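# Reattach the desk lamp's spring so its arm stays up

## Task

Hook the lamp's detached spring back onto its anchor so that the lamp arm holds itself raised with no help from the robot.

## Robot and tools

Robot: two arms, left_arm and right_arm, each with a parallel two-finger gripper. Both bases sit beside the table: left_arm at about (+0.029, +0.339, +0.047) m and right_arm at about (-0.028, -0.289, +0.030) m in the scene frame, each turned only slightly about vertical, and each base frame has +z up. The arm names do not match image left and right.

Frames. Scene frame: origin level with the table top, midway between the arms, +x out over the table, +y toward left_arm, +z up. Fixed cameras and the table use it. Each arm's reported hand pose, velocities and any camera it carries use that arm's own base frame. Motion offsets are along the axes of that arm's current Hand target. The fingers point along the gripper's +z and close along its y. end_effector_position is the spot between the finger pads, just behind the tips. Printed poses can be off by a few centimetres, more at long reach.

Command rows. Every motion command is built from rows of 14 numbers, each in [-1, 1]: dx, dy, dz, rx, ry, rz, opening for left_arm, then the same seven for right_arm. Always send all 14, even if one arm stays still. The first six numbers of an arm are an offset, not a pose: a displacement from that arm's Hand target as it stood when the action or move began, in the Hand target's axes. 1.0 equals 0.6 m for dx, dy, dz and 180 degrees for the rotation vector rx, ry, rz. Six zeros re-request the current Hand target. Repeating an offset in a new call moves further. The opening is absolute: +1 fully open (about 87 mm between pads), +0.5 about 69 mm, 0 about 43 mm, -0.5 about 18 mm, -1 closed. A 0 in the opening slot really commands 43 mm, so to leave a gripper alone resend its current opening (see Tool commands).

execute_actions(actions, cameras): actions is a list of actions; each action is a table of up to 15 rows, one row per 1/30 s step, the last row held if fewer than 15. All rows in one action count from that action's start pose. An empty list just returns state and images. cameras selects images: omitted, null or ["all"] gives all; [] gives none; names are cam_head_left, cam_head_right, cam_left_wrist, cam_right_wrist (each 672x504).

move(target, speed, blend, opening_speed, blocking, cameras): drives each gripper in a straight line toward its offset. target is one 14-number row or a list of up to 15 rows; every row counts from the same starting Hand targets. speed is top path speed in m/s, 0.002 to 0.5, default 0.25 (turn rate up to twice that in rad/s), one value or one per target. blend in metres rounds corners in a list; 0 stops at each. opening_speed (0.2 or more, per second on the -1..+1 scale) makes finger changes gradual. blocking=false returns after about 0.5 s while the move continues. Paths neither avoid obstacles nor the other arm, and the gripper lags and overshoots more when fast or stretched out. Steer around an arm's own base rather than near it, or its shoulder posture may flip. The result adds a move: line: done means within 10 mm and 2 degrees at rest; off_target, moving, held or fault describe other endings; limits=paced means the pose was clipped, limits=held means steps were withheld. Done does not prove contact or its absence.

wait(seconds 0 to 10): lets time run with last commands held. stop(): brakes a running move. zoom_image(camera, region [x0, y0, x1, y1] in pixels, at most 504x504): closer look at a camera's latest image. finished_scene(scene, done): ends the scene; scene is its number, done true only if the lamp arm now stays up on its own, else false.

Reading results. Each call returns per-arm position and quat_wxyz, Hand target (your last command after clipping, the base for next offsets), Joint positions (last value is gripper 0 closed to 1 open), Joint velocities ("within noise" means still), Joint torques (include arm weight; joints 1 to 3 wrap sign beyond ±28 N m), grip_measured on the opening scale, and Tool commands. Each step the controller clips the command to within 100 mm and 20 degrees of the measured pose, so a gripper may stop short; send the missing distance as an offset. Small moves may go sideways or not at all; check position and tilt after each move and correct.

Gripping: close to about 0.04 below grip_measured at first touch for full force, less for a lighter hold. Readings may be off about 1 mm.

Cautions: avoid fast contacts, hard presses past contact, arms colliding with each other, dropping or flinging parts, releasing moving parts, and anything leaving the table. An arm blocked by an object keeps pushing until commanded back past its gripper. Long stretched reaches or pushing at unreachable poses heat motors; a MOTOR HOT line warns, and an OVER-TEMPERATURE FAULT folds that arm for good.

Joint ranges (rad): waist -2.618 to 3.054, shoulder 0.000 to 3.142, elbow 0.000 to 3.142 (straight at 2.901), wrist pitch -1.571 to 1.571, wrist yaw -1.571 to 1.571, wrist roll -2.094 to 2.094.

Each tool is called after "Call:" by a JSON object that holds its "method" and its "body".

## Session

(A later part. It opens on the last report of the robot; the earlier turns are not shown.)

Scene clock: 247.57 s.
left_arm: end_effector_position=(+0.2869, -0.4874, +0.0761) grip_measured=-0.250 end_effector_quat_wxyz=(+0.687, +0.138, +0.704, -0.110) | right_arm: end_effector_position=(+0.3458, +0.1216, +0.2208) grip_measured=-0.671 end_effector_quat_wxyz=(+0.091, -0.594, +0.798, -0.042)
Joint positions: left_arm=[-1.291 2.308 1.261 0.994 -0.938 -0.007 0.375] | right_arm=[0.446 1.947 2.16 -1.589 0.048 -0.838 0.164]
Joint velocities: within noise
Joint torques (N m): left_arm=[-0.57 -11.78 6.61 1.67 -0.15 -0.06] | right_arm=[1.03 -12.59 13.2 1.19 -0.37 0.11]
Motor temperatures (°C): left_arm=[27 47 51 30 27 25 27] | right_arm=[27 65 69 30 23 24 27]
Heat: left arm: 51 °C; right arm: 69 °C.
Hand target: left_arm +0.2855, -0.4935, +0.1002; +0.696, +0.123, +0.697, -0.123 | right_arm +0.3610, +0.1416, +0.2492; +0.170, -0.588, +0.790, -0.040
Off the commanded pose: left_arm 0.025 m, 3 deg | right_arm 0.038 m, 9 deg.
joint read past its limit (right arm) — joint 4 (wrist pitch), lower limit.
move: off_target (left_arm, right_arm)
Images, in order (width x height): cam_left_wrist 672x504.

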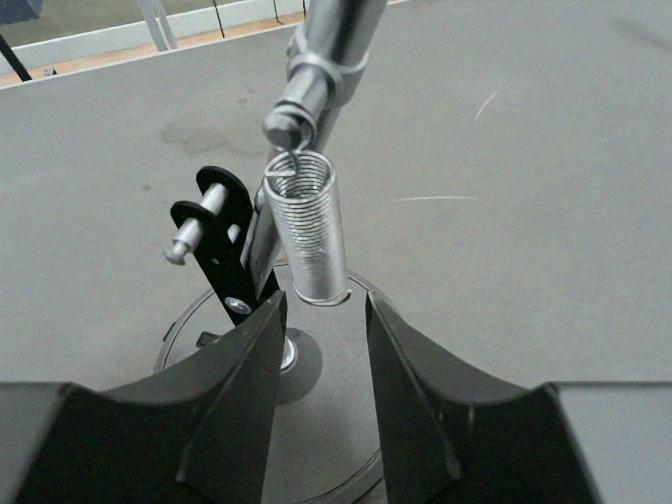

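Call:
{"method": "move", "body": {"target": [[0.002,0.0,0.022,0,0,0,-0.25,0.0,0,0,0,0,0,-1],[0.002,0.0,0.022,0,0,0,-1,0.0,0,0,0,0,0,-1]], "speed": 0.06, "opening_speed": 0.5, "cameras": ["cam_left_wrist","cam_right_wrist"]}}

Call:
{"method": "zoom_image", "body": {"camera": "cam_left_wrist", "region": [200, 150, 430, 380]}}

Call:
{"method": "zoom_image", "body": {"camera": "cam_right_wrist", "region": [180, 0, 430, 220]}}

Scene clock: 256.67 s.
left_arm: end_effector_position=(+0.2927, -0.4941, +0.0878) grip_measured=-0.624 end_effector_quat_wxyz=(+0.692, +0.129, +0.701, -0.117) | right_arm: end_effector_position=(+0.3458, +0.1216, +0.2208) grip_measured=-0.671 end_effector_quat_wxyz=(+0.091, -0.594, +0.798, -0.042)
Joint positions: left_arm=[-1.284 2.308 1.303 0.977 -0.935 -0.007 0.188] | right_arm=[0.446 1.947 2.16 -1.589 0.048 -0.838 0.164]
Joint velocities: within noise
Joint torques (N m): left_arm=[0.88 -9.96 6.78 1.68 0.06 -0.04] | right_arm=[1.01 -12.57 13.18 1.19 -0.37 0.11]
Motor temperatures (°C): left_arm=[27 51 50 31 27 25 27] | right_arm=[27 64 69 30 23 24 27]
Heat: left arm: 51 °C; right arm: 69 °C.
Hand target: left_arm +0.2980, -0.4980, +0.0990; +0.696, +0.123, +0.697, -0.123 | right_arm +0.3610, +0.1416, +0.2492; +0.170, -0.588, +0.790, -0.040
Off the commanded pose: left_arm 0.013 m, 1 deg | right_arm 0.038 m, 9 deg.
joint read past its limit (right arm) — joint 4 (wrist pitch), lower limit.
move: off_target (left_arm, right_arm); target 2's new opening was sent with left_arm's hand 0.013 m and 1 deg from that target
Images, in order (width x height): cam_left_wrist 672x504, cam_right_wrist 672x504.

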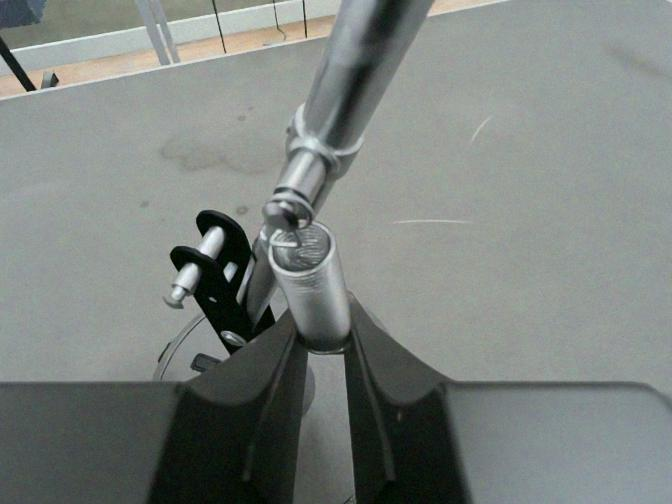

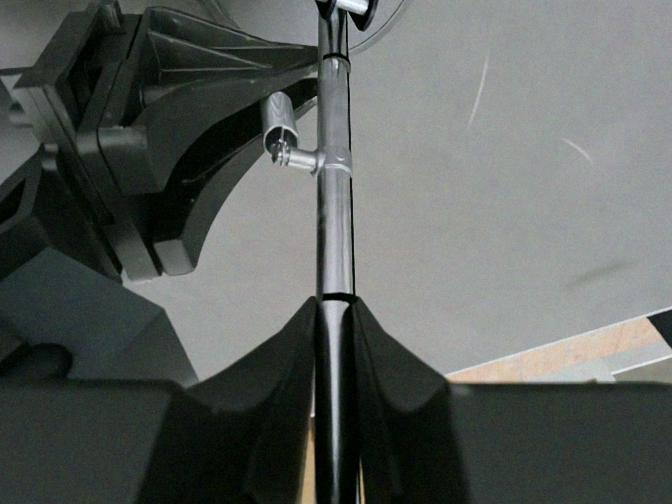

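Scaled by 2.191 from the camera's 672x504 image, which has a finer 960x720 frame.

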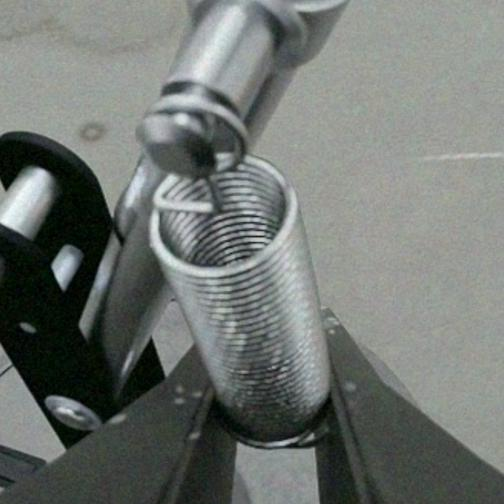

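Scaled by 2.016 from the camera's 672x504 image, which has a finer 960x720 frame.

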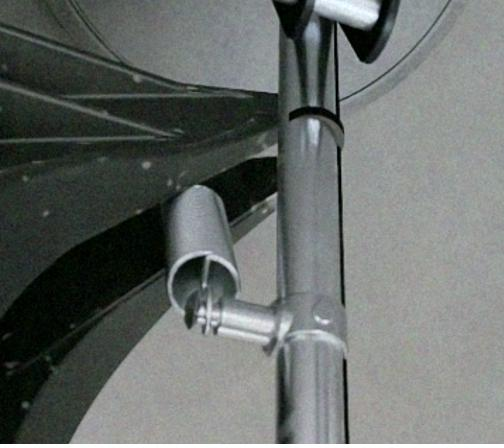

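Call:
{"method": "move", "body": {"target": [-0.005,0.05,-0.03,0,0,0.167,-1,0,0,0,0,0,0,-1], "speed": 0.06, "cameras": ["cam_left_wrist","cam_right_wrist"]}}

Call:
{"method": "zoom_image", "body": {"camera": "cam_left_wrist", "region": [150, 80, 430, 360]}}

Call:
{"method": "zoom_image", "body": {"camera": "cam_right_wrist", "region": [180, 0, 430, 220]}}

Scene clock: 266.10 s.
left_arm: end_effector_position=(+0.2944, -0.4668, +0.0924) grip_measured=-0.624 end_effector_quat_wxyz=(+0.704, +0.299, +0.642, +0.057) | right_arm: end_effector_position=(+0.3458, +0.1216, +0.2208) grip_measured=-0.671 end_effector_quat_wxyz=(+0.091, -0.594, +0.798, -0.042)
Joint positions: left_arm=[-1.29 2.292 1.243 1.044 -0.934 0.514 0.188] | right_arm=[0.446 1.947 2.16 -1.589 0.048 -0.838 0.164]
Joint velocities: within noise
Joint torques (N m): left_arm=[-0.44 -11.67 3.96 1.58 -0.13 -0.06] | right_arm=[1.02 -12.57 13.19 1.19 -0.37 0.11]
Motor temperatures (°C): left_arm=[27 53 50 31 27 25 27] | right_arm=[27 63 68 30 23 24 27]
Heat: left arm: 53 °C; right arm: 68 °C.
Hand target: left_arm +0.2913, -0.4637, +0.1021; +0.704, +0.299, +0.641, +0.061 | right_arm +0.3610, +0.1416, +0.2492; +0.170, -0.588, +0.790, -0.040
Off the commanded pose: left_arm 0.011 m, 1 deg | right_arm 0.038 m, 9 deg.
joint read past its limit (right arm) — joint 4 (wrist pitch), lower limit.
move: off_target (left_arm, right_arm)
Images, in order (width x height): cam_left_wrist 672x504, cam_right_wrist 672x504.

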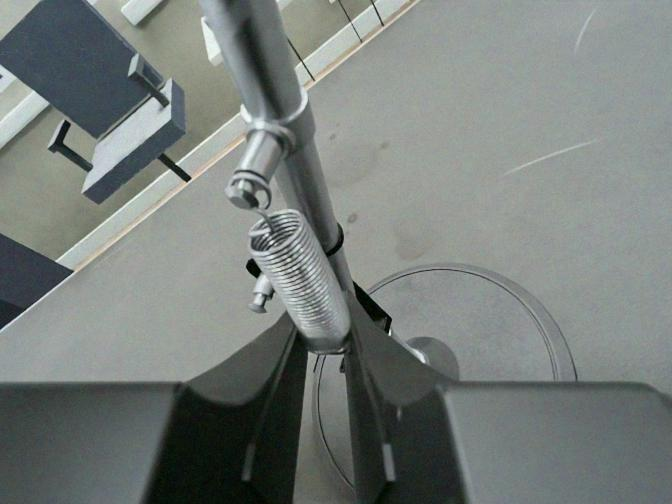

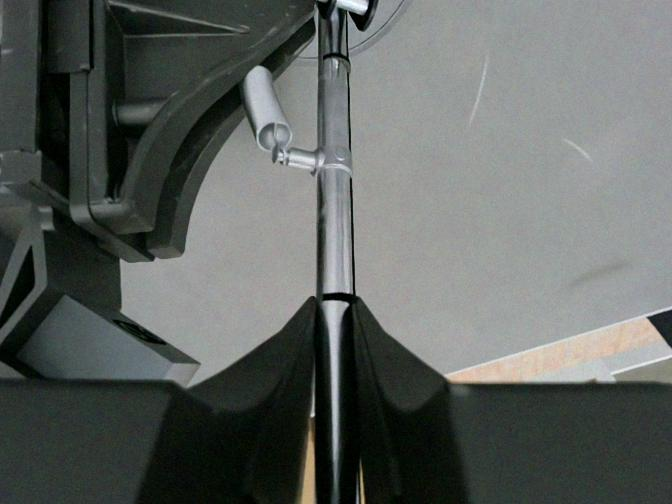

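Scaled by 1.800 from the camera's 672x504 image, which has a finer 960x720 frame.

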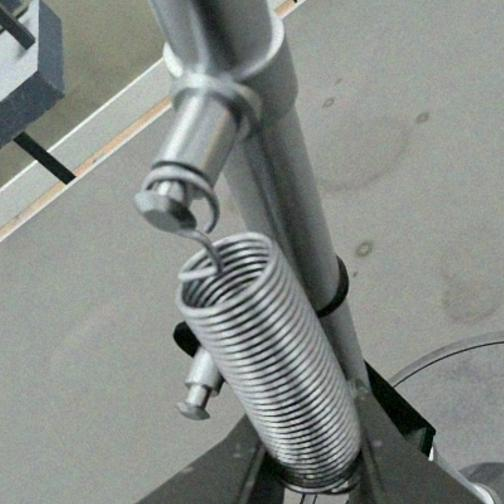

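Scaled by 2.016 from the camera's 672x504 image, which has a finer 960x720 frame.

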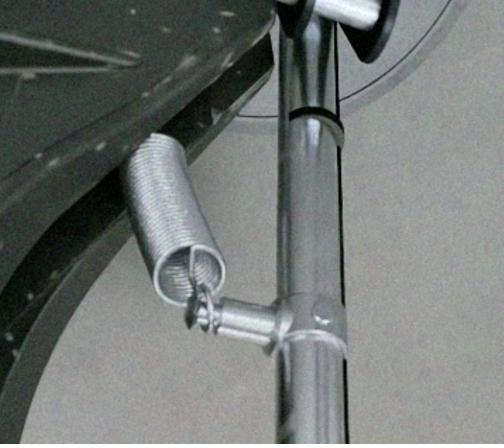

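Call:
{"method": "move", "body": {"target": [0.018,0.055,-0.005,0,0,0,-1,0,0,0,0,0,0,-1], "speed": 0.06, "cameras": ["cam_left_wrist","cam_right_wrist"]}}

Call:
{"method": "zoom_image", "body": {"camera": "cam_left_wrist", "region": [180, 80, 460, 360]}}

Call:
{"method": "zoom_image", "body": {"camera": "cam_right_wrist", "region": [180, 0, 430, 220]}}

Scene clock: 278.33 s.
left_arm: end_effector_position=(+0.2948, -0.4436, +0.1026) grip_measured=-0.627 end_effector_quat_wxyz=(+0.706, +0.309, +0.636, +0.044) | right_arm: end_effector_position=(+0.3447, +0.1243, +0.2204) grip_measured=-0.671 end_effector_quat_wxyz=(+0.091, -0.594, +0.798, -0.041)
Joint positions: left_arm=[-1.266 2.194 1.106 1.09 -0.876 0.515 0.187] | right_arm=[0.452 1.948 2.16 -1.589 0.046 -0.832 0.164]
Joint velocities: within noise
Joint torques (N m): left_arm=[1.28 -10.93 3.43 1.59 -0.28 -0.06] | right_arm=[0.47 -12.63 13.19 1.18 -0.34 0.04]
Motor temperatures (°C): left_arm=[27 56 49 31 27 25 27] | right_arm=[27 63 68 30 23 24 27]
Heat: left arm: 56 °C; right arm: 68 °C.
Hand target: left_arm +0.3002, -0.4307, +0.1091; +0.704, +0.299, +0.641, +0.062 | right_arm +0.3610, +0.1415, +0.2491; +0.169, -0.588, +0.790, -0.040
Off the commanded pose: left_arm 0.015 m, 2 deg | right_arm 0.037 m, 9 deg.
joint read past its limit (right arm) — joint 4 (wrist pitch), lower limit.
move: off_target (left_arm, right_arm)
Images, in order (width x height): cam_left_wrist 672x504, cam_right_wrist 672x504.

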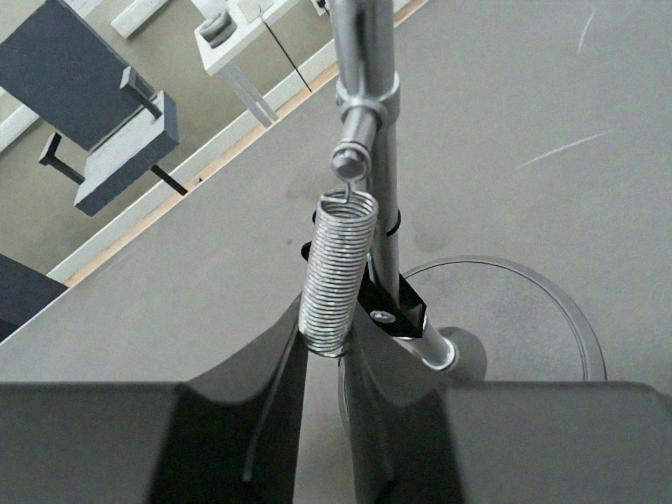

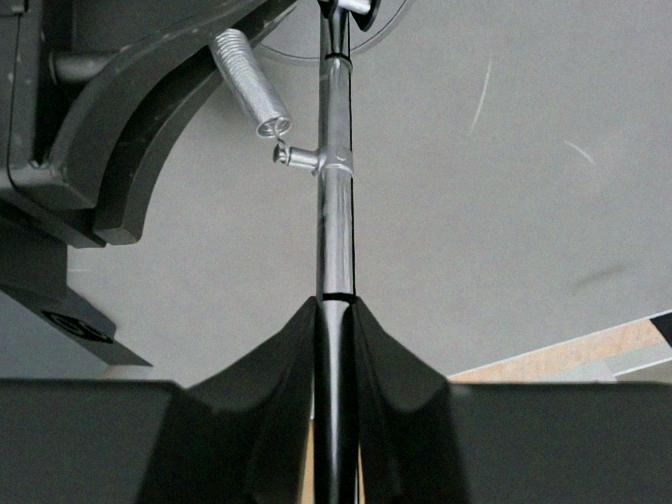

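Scaled by 1.800 from the camera's 672x504 image, which has a finer 960x720 frame.

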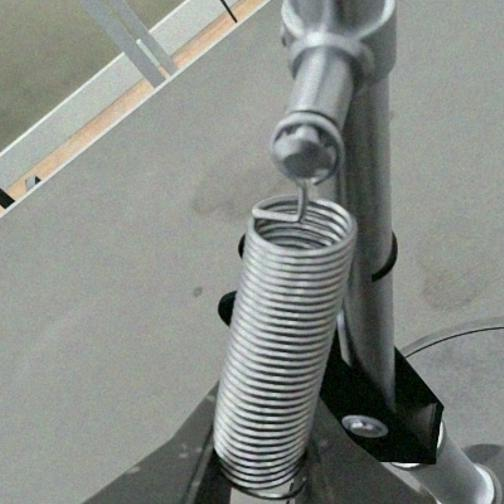

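Scaled by 2.016 from the camera's 672x504 image, which has a finer 960x720 frame.

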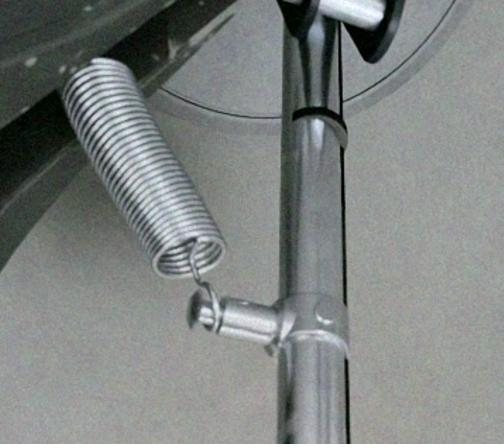

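Call:
{"method": "move", "body": {"target": [0.035,0.0,0.0,0,0,0,-1,0,0,0,0,0,0,-1], "speed": 0.06, "cameras": ["cam_left_wrist","cam_right_wrist"]}}

Call:
{"method": "zoom_image", "body": {"camera": "cam_left_wrist", "region": [220, 80, 460, 320]}}

Call:
{"method": "zoom_image", "body": {"camera": "cam_right_wrist", "region": [180, 0, 430, 220]}}

Scene clock: 285.77 s.
left_arm: end_effector_position=(+0.2952, -0.4392, +0.1028) grip_measured=-0.628 end_effector_quat_wxyz=(+0.717, +0.301, +0.628, +0.026) | right_arm: end_effector_position=(+0.3441, +0.1255, +0.2201) grip_measured=-0.671 end_effector_quat_wxyz=(+0.091, -0.593, +0.799, -0.038)
Joint positions: left_arm=[-1.256 2.194 1.062 1.176 -0.845 0.516 0.186] | right_arm=[0.453 1.948 2.16 -1.589 0.041 -0.828 0.164]
Joint velocities: within noise
Joint torques (N m): left_arm=[1.8 -8.27 3.06 1.53 -0.41 -0.06] | right_arm=[0.36 -12.66 13.18 1.18 -0.29 0.01]
Motor temperatures (°C): left_arm=[27 56 49 31 27 25 27] | right_arm=[27 63 68 30 23 24 27]
Heat: left arm: 56 °C; right arm: 68 °C.
Hand target: left_arm +0.3038, -0.4208, +0.0910; +0.704, +0.299, +0.641, +0.062 | right_arm +0.3610, +0.1416, +0.2492; +0.170, -0.588, +0.790, -0.040
Off the commanded pose: left_arm 0.024 m, 5 deg | right_arm 0.037 m, 9 deg.
joint read past its limit (right arm) — joint 4 (wrist pitch), lower limit.
move: off_target (left_arm, right_arm)
Images, in order (width x height): cam_left_wrist 672x504, cam_right_wrist 672x504.

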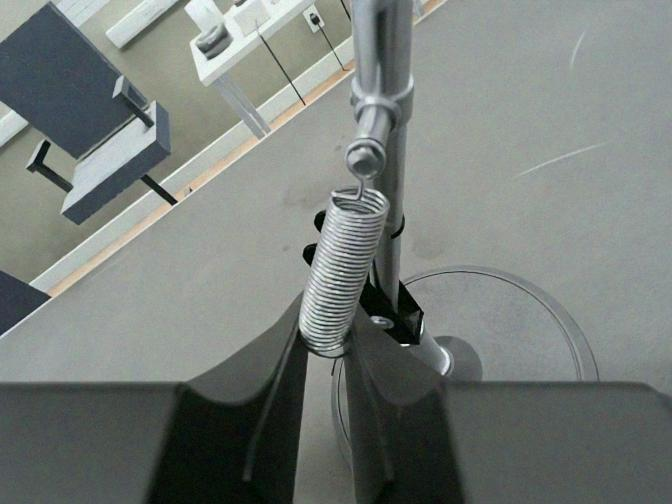

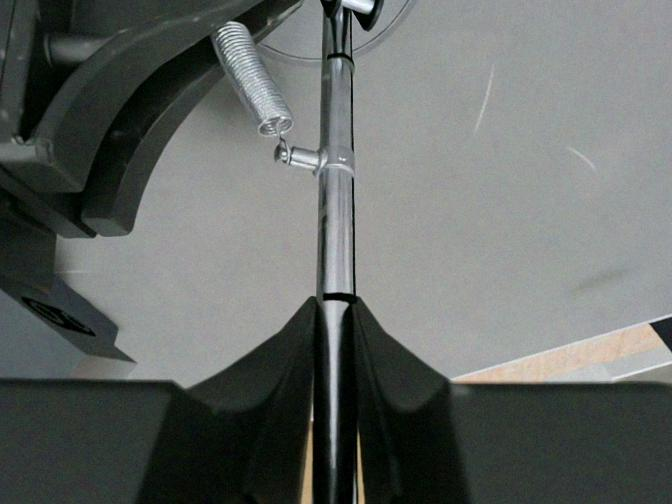

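Scaled by 2.100 from the camera's 672x504 image, which has a finer 960x720 frame.

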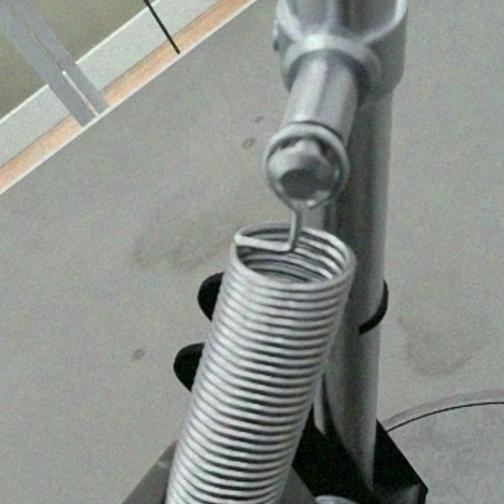

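Scaled by 2.016 from the camera's 672x504 image, which has a finer 960x720 frame.

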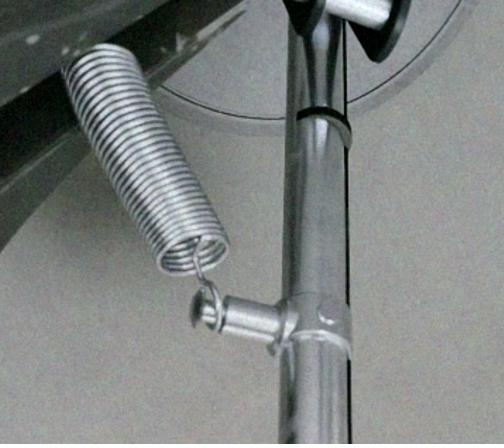

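Call:
{"method": "move", "body": {"target": [[0.035,0.012,0.0,0,0,0,-1,0,0,0,0,0,0,-1],[0.065,0.015,0.0,0,0,0,-1,0,0,0,0,0,0,-1]], "speed": 0.06, "cameras": ["cam_left_wrist","cam_right_wrist"]}}

Call:
{"method": "zoom_image", "body": {"camera": "cam_left_wrist", "region": [220, 130, 460, 370]}}

Call:
{"method": "zoom_image", "body": {"camera": "cam_right_wrist", "region": [180, 0, 430, 220]}}

Scene clock: 294.80 s.
left_arm: end_effector_position=(+0.2986, -0.4262, +0.0960) grip_measured=-0.628 end_effector_quat_wxyz=(+0.735, +0.292, +0.612, -0.005) | right_arm: end_effector_position=(+0.3427, +0.1303, +0.2190) grip_measured=-0.671 end_effector_quat_wxyz=(+0.093, -0.594, +0.798, -0.030)
Joint positions: left_arm=[-1.226 2.215 0.969 1.358 -0.771 0.517 0.186] | right_arm=[0.459 1.95 2.16 -1.587 0.025 -0.823 0.164]
Joint velocities: within noise
Joint torques (N m): left_arm=[2.92 -6.01 1.78 1.24 -0.68 -0.02] | right_arm=[-0.09 -12.86 13.15 1.17 -0.11 -0.03]
Motor temperatures (°C): left_arm=[27 54 48 31 27 25 27] | right_arm=[27 64 68 30 23 24 27]
Heat: left arm: 54 °C; right arm: 68 °C.
Hand target: left_arm +0.3131, -0.3952, +0.0617; +0.704, +0.300, +0.641, +0.061 | right_arm +0.3611, +0.1415, +0.2491; +0.169, -0.588, +0.790, -0.040
Off the commanded pose: left_arm 0.048 m, 9 deg | right_arm 0.037 m, 9 deg.
joint read past its limit (right arm) — joint 4 (wrist pitch), lower limit.
move: off_target (left_arm, right_arm)
Images, in order (width x height): cam_left_wrist 672x504, cam_right_wrist 672x504.

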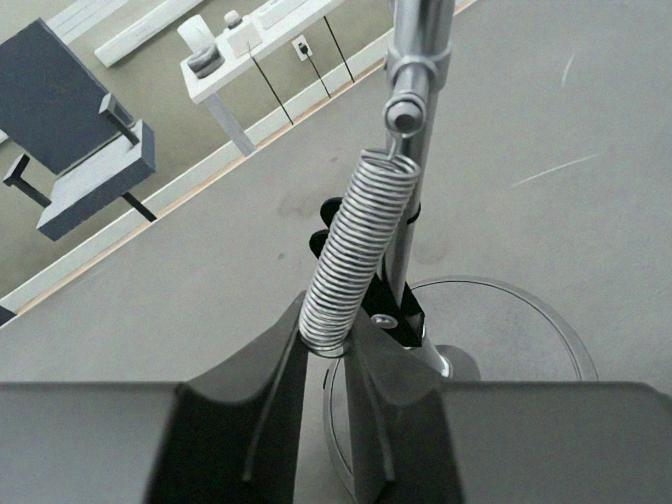

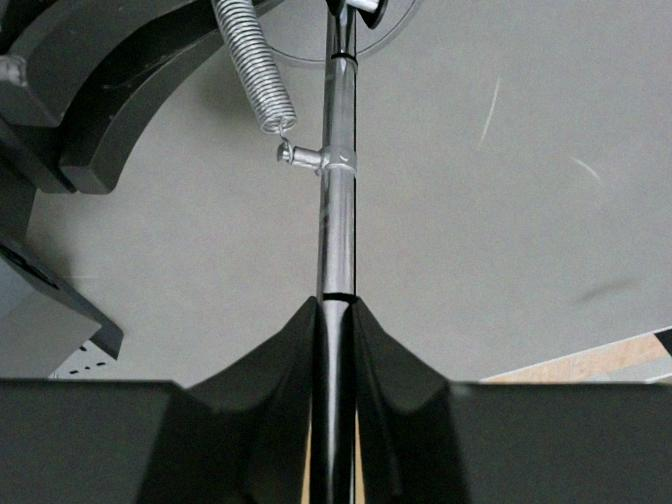

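Scaled by 2.100 from the camera's 672x504 image, which has a finer 960x720 frame.

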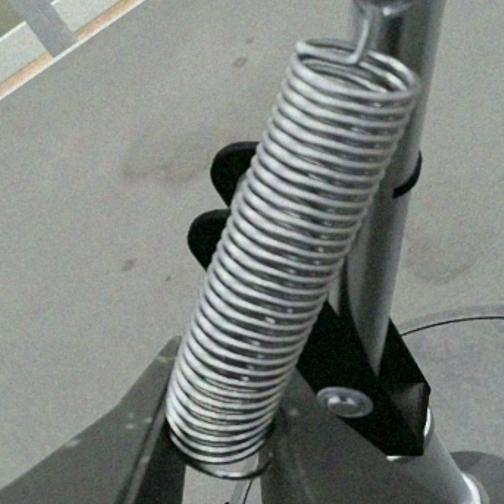

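Scaled by 2.016 from the camera's 672x504 image, which has a finer 960x720 frame.

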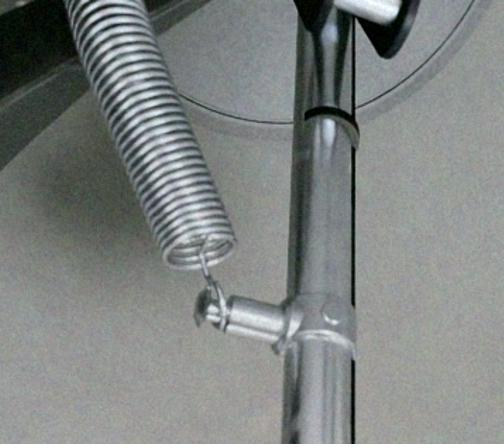

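Call:
{"method": "move", "body": {"target": [[0.03,0.0,0.02,0,0,0,-1,0,0,0,0,0,0,-1]], "speed": 0.06, "cameras": ["cam_left_wrist","cam_right_wrist"]}}

Call:
{"method": "zoom_image", "body": {"camera": "cam_left_wrist", "region": [220, 130, 460, 370]}}

Call:
{"method": "zoom_image", "body": {"camera": "cam_right_wrist", "region": [180, 0, 430, 220]}}

Call:
{"method": "zoom_image", "body": {"camera": "cam_head_left", "region": [280, 200, 420, 330]}}

Scene clock: 305.33 s.
left_arm: end_effector_position=(+0.3068, -0.4260, +0.0900) grip_measured=-0.629 end_effector_quat_wxyz=(+0.745, +0.289, +0.601, -0.020) | right_arm: end_effector_position=(+0.3428, +0.1304, +0.2190) grip_measured=-0.671 end_effector_quat_wxyz=(+0.093, -0.594, +0.798, -0.030)
Joint positions: left_arm=[-1.199 2.262 0.966 1.442 -0.719 0.519 0.186] | right_arm=[0.459 1.95 2.16 -1.586 0.025 -0.823 0.164]
Joint velocities: within noise
Joint torques (N m): left_arm=[3.81 -5.42 2 0.93 -0.79 -0.02] | right_arm=[-0.09 -12.83 13.14 1.17 -0.1 -0.03]
Motor temperatures (°C): left_arm=[27 51 47 30 27 25 28] | right_arm=[27 65 68 30 23 24 27]
Heat: left arm: 51 °C; right arm: 68 °C.
Hand target: left_arm +0.3275, -0.3908, +0.0461; +0.704, +0.299, +0.641, +0.062 | right_arm +0.3611, +0.1415, +0.2491; +0.170, -0.588, +0.790, -0.040
Off the commanded pose: left_arm 0.060 m, 11 deg | right_arm 0.037 m, 9 deg.
joint read past its limit (right arm) — joint 4 (wrist pitch), lower limit.
move: off_target (left_arm, right_arm)
Images, in order (width x height): cam_left_wrist 672x504, cam_right_wrist 672x504.

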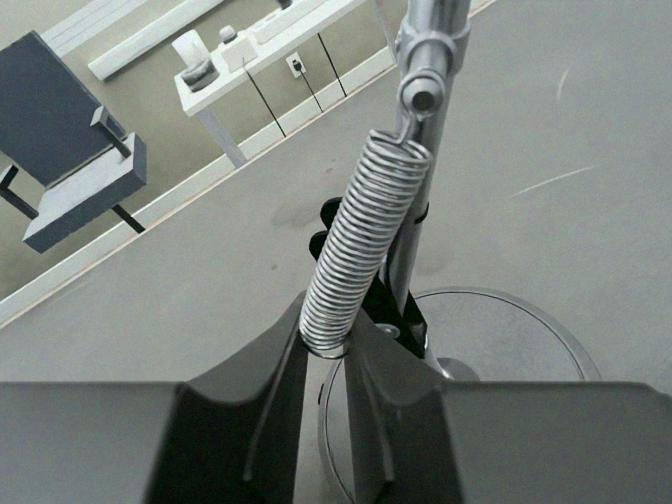

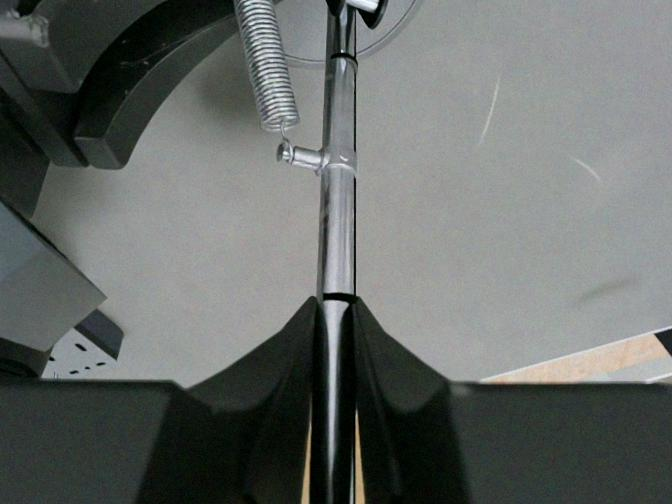

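Scaled by 2.100 from the camera's 672x504 image, which has a finer 960x720 frame.

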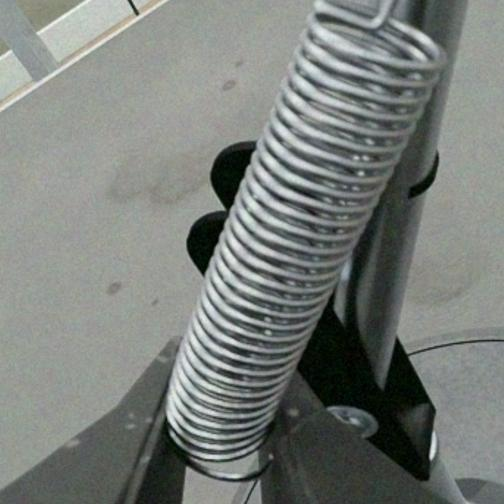

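Scaled by 2.016 from the camera's 672x504 image, which has a finer 960x720 frame.

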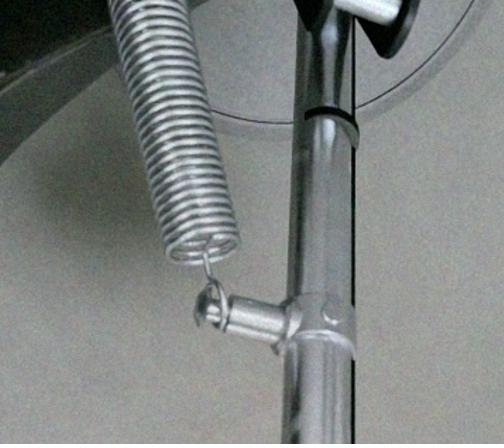

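This scene's latest camera images include none from cam_head_left. They are from: cam_left_wrist, cam_right_wrist. cam_head_left's image comes with the result of a call that names it in "cameras".

Call:
{"method": "move", "body": {"target": [[0.04,0.006,0.012,0,0,0,-1,0,0,0,0,0,0,-1]], "speed": 0.06, "cameras": ["cam_left_wrist","cam_right_wrist","cam_head_left"]}}

Call:
{"method": "zoom_image", "body": {"camera": "cam_left_wrist", "region": [220, 130, 460, 370]}}

Call:
{"method": "zoom_image", "body": {"camera": "cam_head_left", "region": [280, 200, 420, 330]}}

Scene clock: 310.90 s.
left_arm: end_effector_position=(+0.3138, -0.4210, +0.0839) grip_measured=-0.629 end_effector_quat_wxyz=(+0.757, +0.282, +0.589, -0.032) | right_arm: end_effector_position=(+0.3444, +0.1318, +0.2187) grip_measured=-0.671 end_effector_quat_wxyz=(+0.097, -0.593, +0.798, -0.029)
Joint positions: left_arm=[-1.172 2.31 0.953 1.547 -0.673 0.524 0.186] | right_arm=[0.459 1.951 2.16 -1.579 0.022 -0.822 0.164]
Joint velocities: within noise
Joint torques (N m): left_arm=[4.81 -4.96 0.9 0.68 -0.86 -0.05] | right_arm=[-0.08 -13.04 13.12 1.11 -0.07 -0.05]
Motor temperatures (°C): left_arm=[27 50 47 30 28 25 28] | right_arm=[27 65 68 30 23 24 27]
Heat: left arm: 50 °C; right arm: 68 °C.
Hand target: left_arm +0.3393, -0.3790, +0.0271; +0.704, +0.300, +0.641, +0.062 | right_arm +0.3610, +0.1415, +0.2492; +0.170, -0.588, +0.790, -0.040
Off the commanded pose: left_arm 0.075 m, 14 deg | right_arm 0.036 m, 9 deg.
joint read past its limit (right arm) — joint 4 (wrist pitch), lower limit.
move: off_target (left_arm, right_arm)
Images, in order (width x height): cam_head_left 672x504, cam_left_wrist 672x504, cam_right_wrist 672x504.

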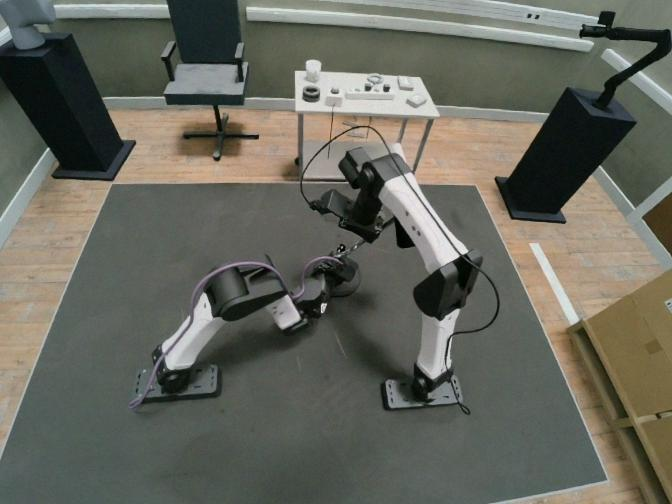

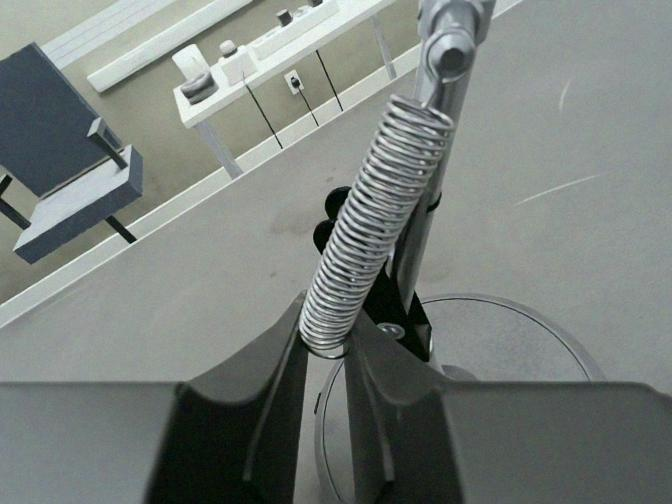

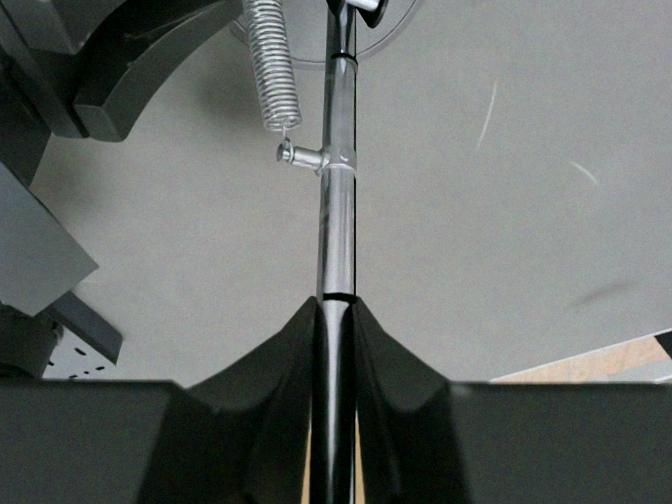

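Scaled by 2.100 from the camera's 672x504 image, which has a finer 960x720 frame.

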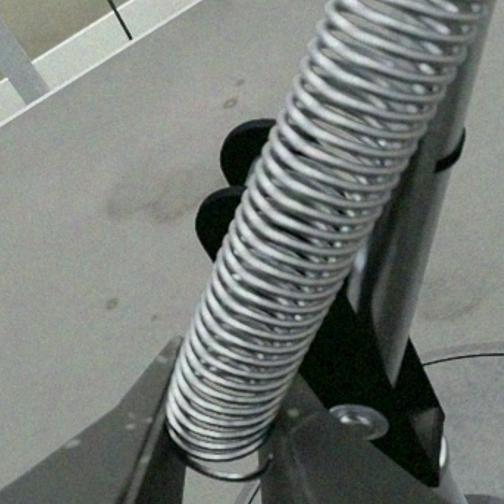

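Scaled by 3.600 from the camera's 672x504 image, which has a finer 960x720 frame.

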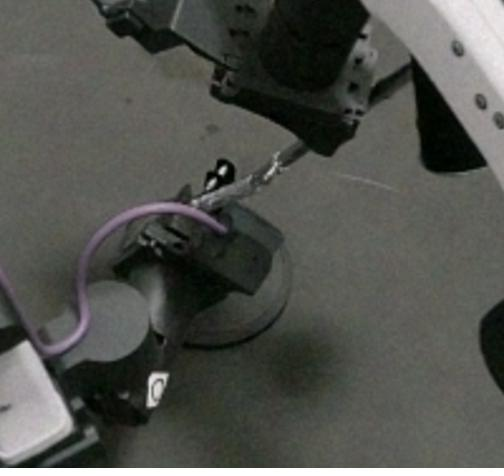

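Call:
{"method": "move", "body": {"target": [[0,0,0,0,0,0,-1,0,0,-0.01,0,-0.07,0,-1]], "speed": 0.06, "cameras": ["cam_left_wrist","cam_right_wrist"]}}

Call:
{"method": "zoom_image", "body": {"camera": "cam_right_wrist", "region": [200, 0, 400, 200]}}

Scene clock: 322.57 s.
left_arm: end_effector_position=(+0.3153, -0.4183, +0.0815) grip_measured=-0.629 end_effector_quat_wxyz=(+0.757, +0.286, +0.586, -0.030) | right_arm: end_effector_position=(+0.3484, +0.1305, +0.2084) grip_measured=-0.664 end_effector_quat_wxyz=(+0.149, -0.594, +0.791, +0.016)
Joint positions: left_arm=[-1.166 2.317 0.945 1.563 -0.664 0.533 0.186] | right_arm=[0.396 1.843 1.967 -1.411 -0.103 -0.878 0.168]
Joint velocities: within noise
Joint torques (N m): left_arm=[4.29 -5.22 1.44 0.61 -0.94 -0.1] | right_arm=[-2.04 -19.26 9.32 1.44 -0.94 -0.28]
Motor temperatures (°C): left_arm=[28 48 46 29 28 25 28] | right_arm=[27 64 67 30 23 24 27]
Heat: left arm: 48 °C; right arm: 67 °C.
Hand target: left_arm +0.3393, -0.3791, +0.0271; +0.704, +0.300, +0.641, +0.062 | right_arm +0.3591, +0.1408, +0.2548; +0.255, -0.589, +0.766, +0.025
Off the commanded pose: left_arm 0.071 m, 14 deg | right_arm 0.049 m, 12 deg.
move: off_target (left_arm, right_arm)
Images, in order (width x height): cam_left_wrist 672x504, cam_right_wrist 672x504.

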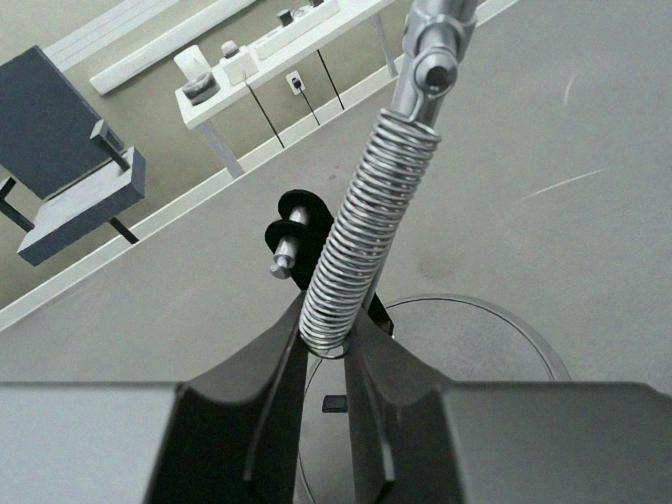

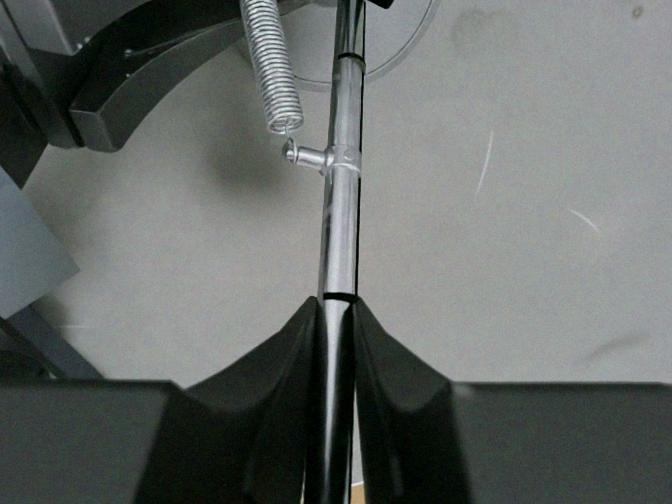

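Scaled by 2.520 from the camera's 672x504 image, which has a finer 960x720 frame.

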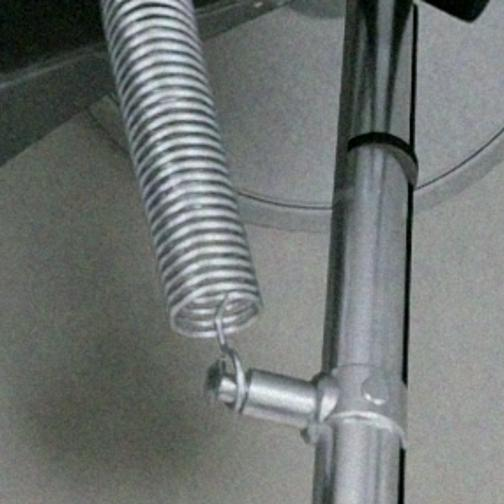

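Call:
{"method": "move", "body": {"target": [[0,0.01,0.0,0,0,0,-1,0,0,0.01,0,0.085,0,-1]], "speed": 0.06, "cameras": ["cam_left_wrist","cam_right_wrist"]}}

Call:
{"method": "zoom_image", "body": {"camera": "cam_left_wrist", "region": [220, 130, 460, 370]}}

Scene clock: 330.33 s.
left_arm: end_effector_position=(+0.3159, -0.4146, +0.0791) grip_measured=-0.629 end_effector_quat_wxyz=(+0.756, +0.287, +0.588, -0.026) | right_arm: end_effector_position=(+0.3549, +0.1454, +0.2171) grip_measured=-0.672 end_effector_quat_wxyz=(+0.112, -0.596, +0.795, -0.027)
Joint positions: left_arm=[-1.162 2.317 0.933 1.568 -0.664 0.535 0.186] | right_arm=[0.475 1.986 2.201 -1.555 0.016 -0.814 0.164]
Joint velocities: within noise
Joint torques (N m): left_arm=[4.83 -6.26 1.09 0.57 -0.85 -0.13] | right_arm=[0.21 -13.45 13.6 0.59 0.46 0.08]
Motor temperatures (°C): left_arm=[28 47 45 29 28 25 28] | right_arm=[27 69 65 30 23 24 27]
Heat: left arm: 47 °C; right arm: 69 °C.
Hand target: left_arm +0.3411, -0.3743, +0.0302; +0.704, +0.299, +0.641, +0.061 | right_arm +0.3613, +0.1428, +0.2495; +0.151, -0.587, +0.793, -0.054
Off the commanded pose: left_arm 0.068 m, 13 deg | right_arm 0.033 m, 5 deg.
joint sent to its limit (right arm) — joint 4 (wrist pitch), lower limit. The joint targets still meet the commanded pose.
move: off_target (left_arm, right_arm)
Images, in order (width x height): cam_left_wrist 672x504, cam_right_wrist 672x504.

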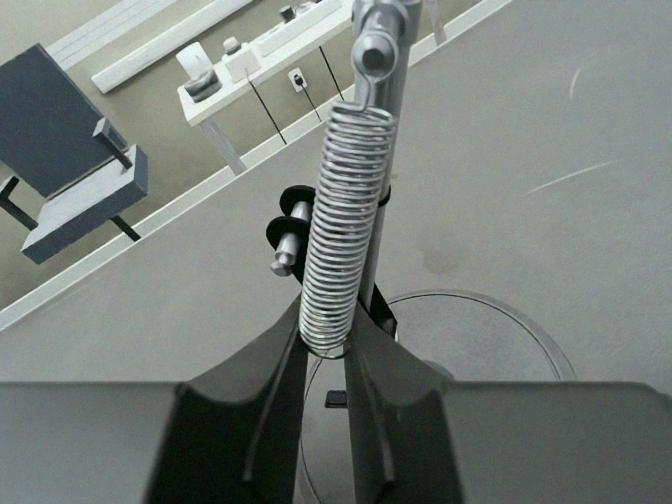

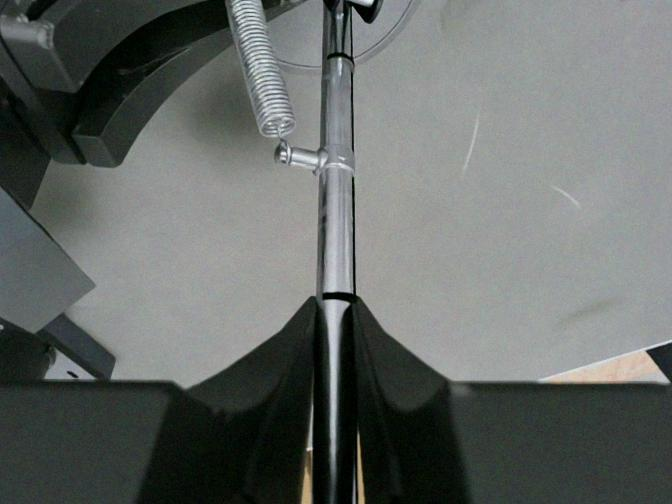

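Scaled by 2.100 from the camera's 672x504 image, which has a finer 960x720 frame.

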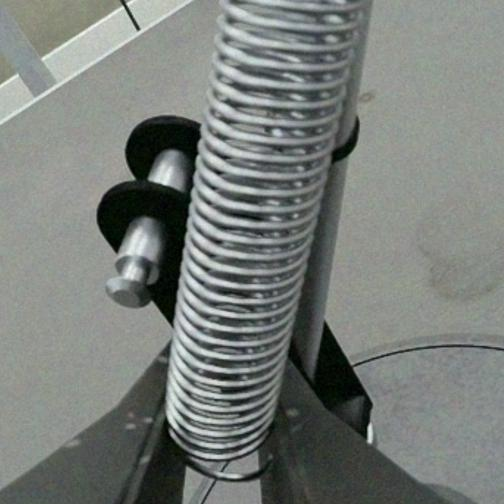

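Call:
{"method": "move", "body": {"target": [[0,0.0,0.0,0,0,0,-1,-0.035,0,-0.035,0,0,0,-1]], "speed": 0.06, "cameras": ["cam_left_wrist","cam_right_wrist"]}}

Call:
{"method": "zoom_image", "body": {"camera": "cam_left_wrist", "region": [220, 130, 460, 370]}}

Scene clock: 337.93 s.
left_arm: end_effector_position=(+0.3176, -0.4098, +0.0788) grip_measured=-0.629 end_effector_quat_wxyz=(+0.757, +0.282, +0.589, -0.022) | right_arm: end_effector_position=(+0.3522, +0.1559, +0.2207) grip_measured=-0.672 end_effector_quat_wxyz=(+0.112, -0.596, +0.794, -0.042)
Joint positions: left_arm=[-1.157 2.317 0.925 1.581 -0.673 0.535 0.186] | right_arm=[0.518 2.002 2.237 -1.572 0.056 -0.776 0.164]
Joint velocities: within noise
Joint torques (N m): left_arm=[4.51 -6.2 1.57 0.46 -0.76 -0.13] | right_arm=[0.66 -16.61 16.4 0.76 0.26 0.06]
Motor temperatures (°C): left_arm=[28 46 45 28 28 25 28] | right_arm=[27 67 64 30 23 24 27]
Heat: left arm: 46 °C; right arm: 67 °C.
Hand target: left_arm +0.3411, -0.3742, +0.0301; +0.704, +0.300, +0.641, +0.062 | right_arm +0.3606, +0.1608, +0.2732; +0.151, -0.587, +0.794, -0.054
Off the commanded pose: left_arm 0.065 m, 13 deg | right_arm 0.053 m, 5 deg.
joint read past its limit (left arm) — joint 4 (wrist pitch), upper limit.
joint read past its limit (right arm) — joint 4 (wrist pitch), lower limit.
joint sent to its limit (right arm) — joint 4 (wrist pitch), lower limit. The joint targets are off in position and orientation.
move: off_target (left_arm, right_arm)
Images, in order (width x height): cam_left_wrist 672x504, cam_right_wrist 672x504.

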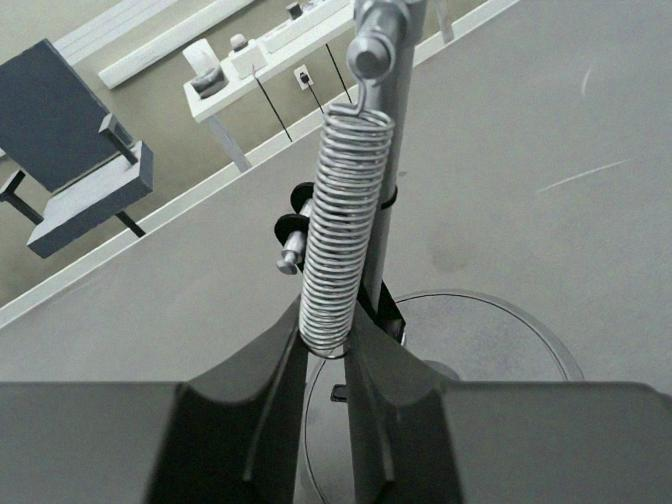

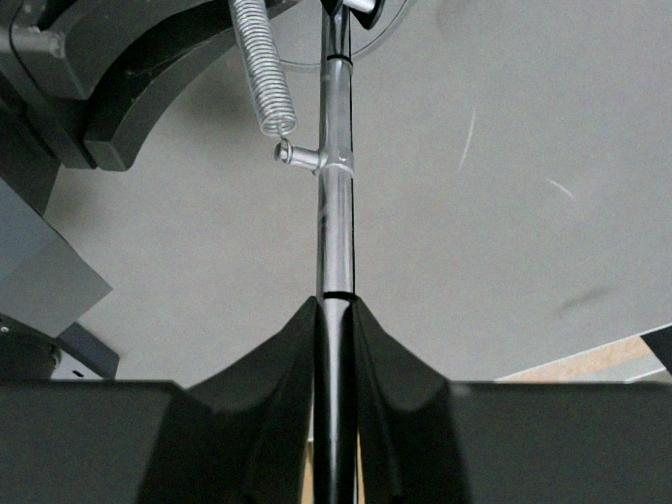

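Scaled by 2.100 from the camera's 672x504 image, which has a finer 960x720 frame.

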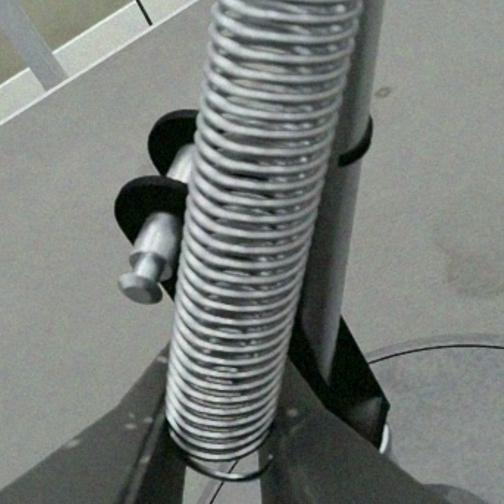

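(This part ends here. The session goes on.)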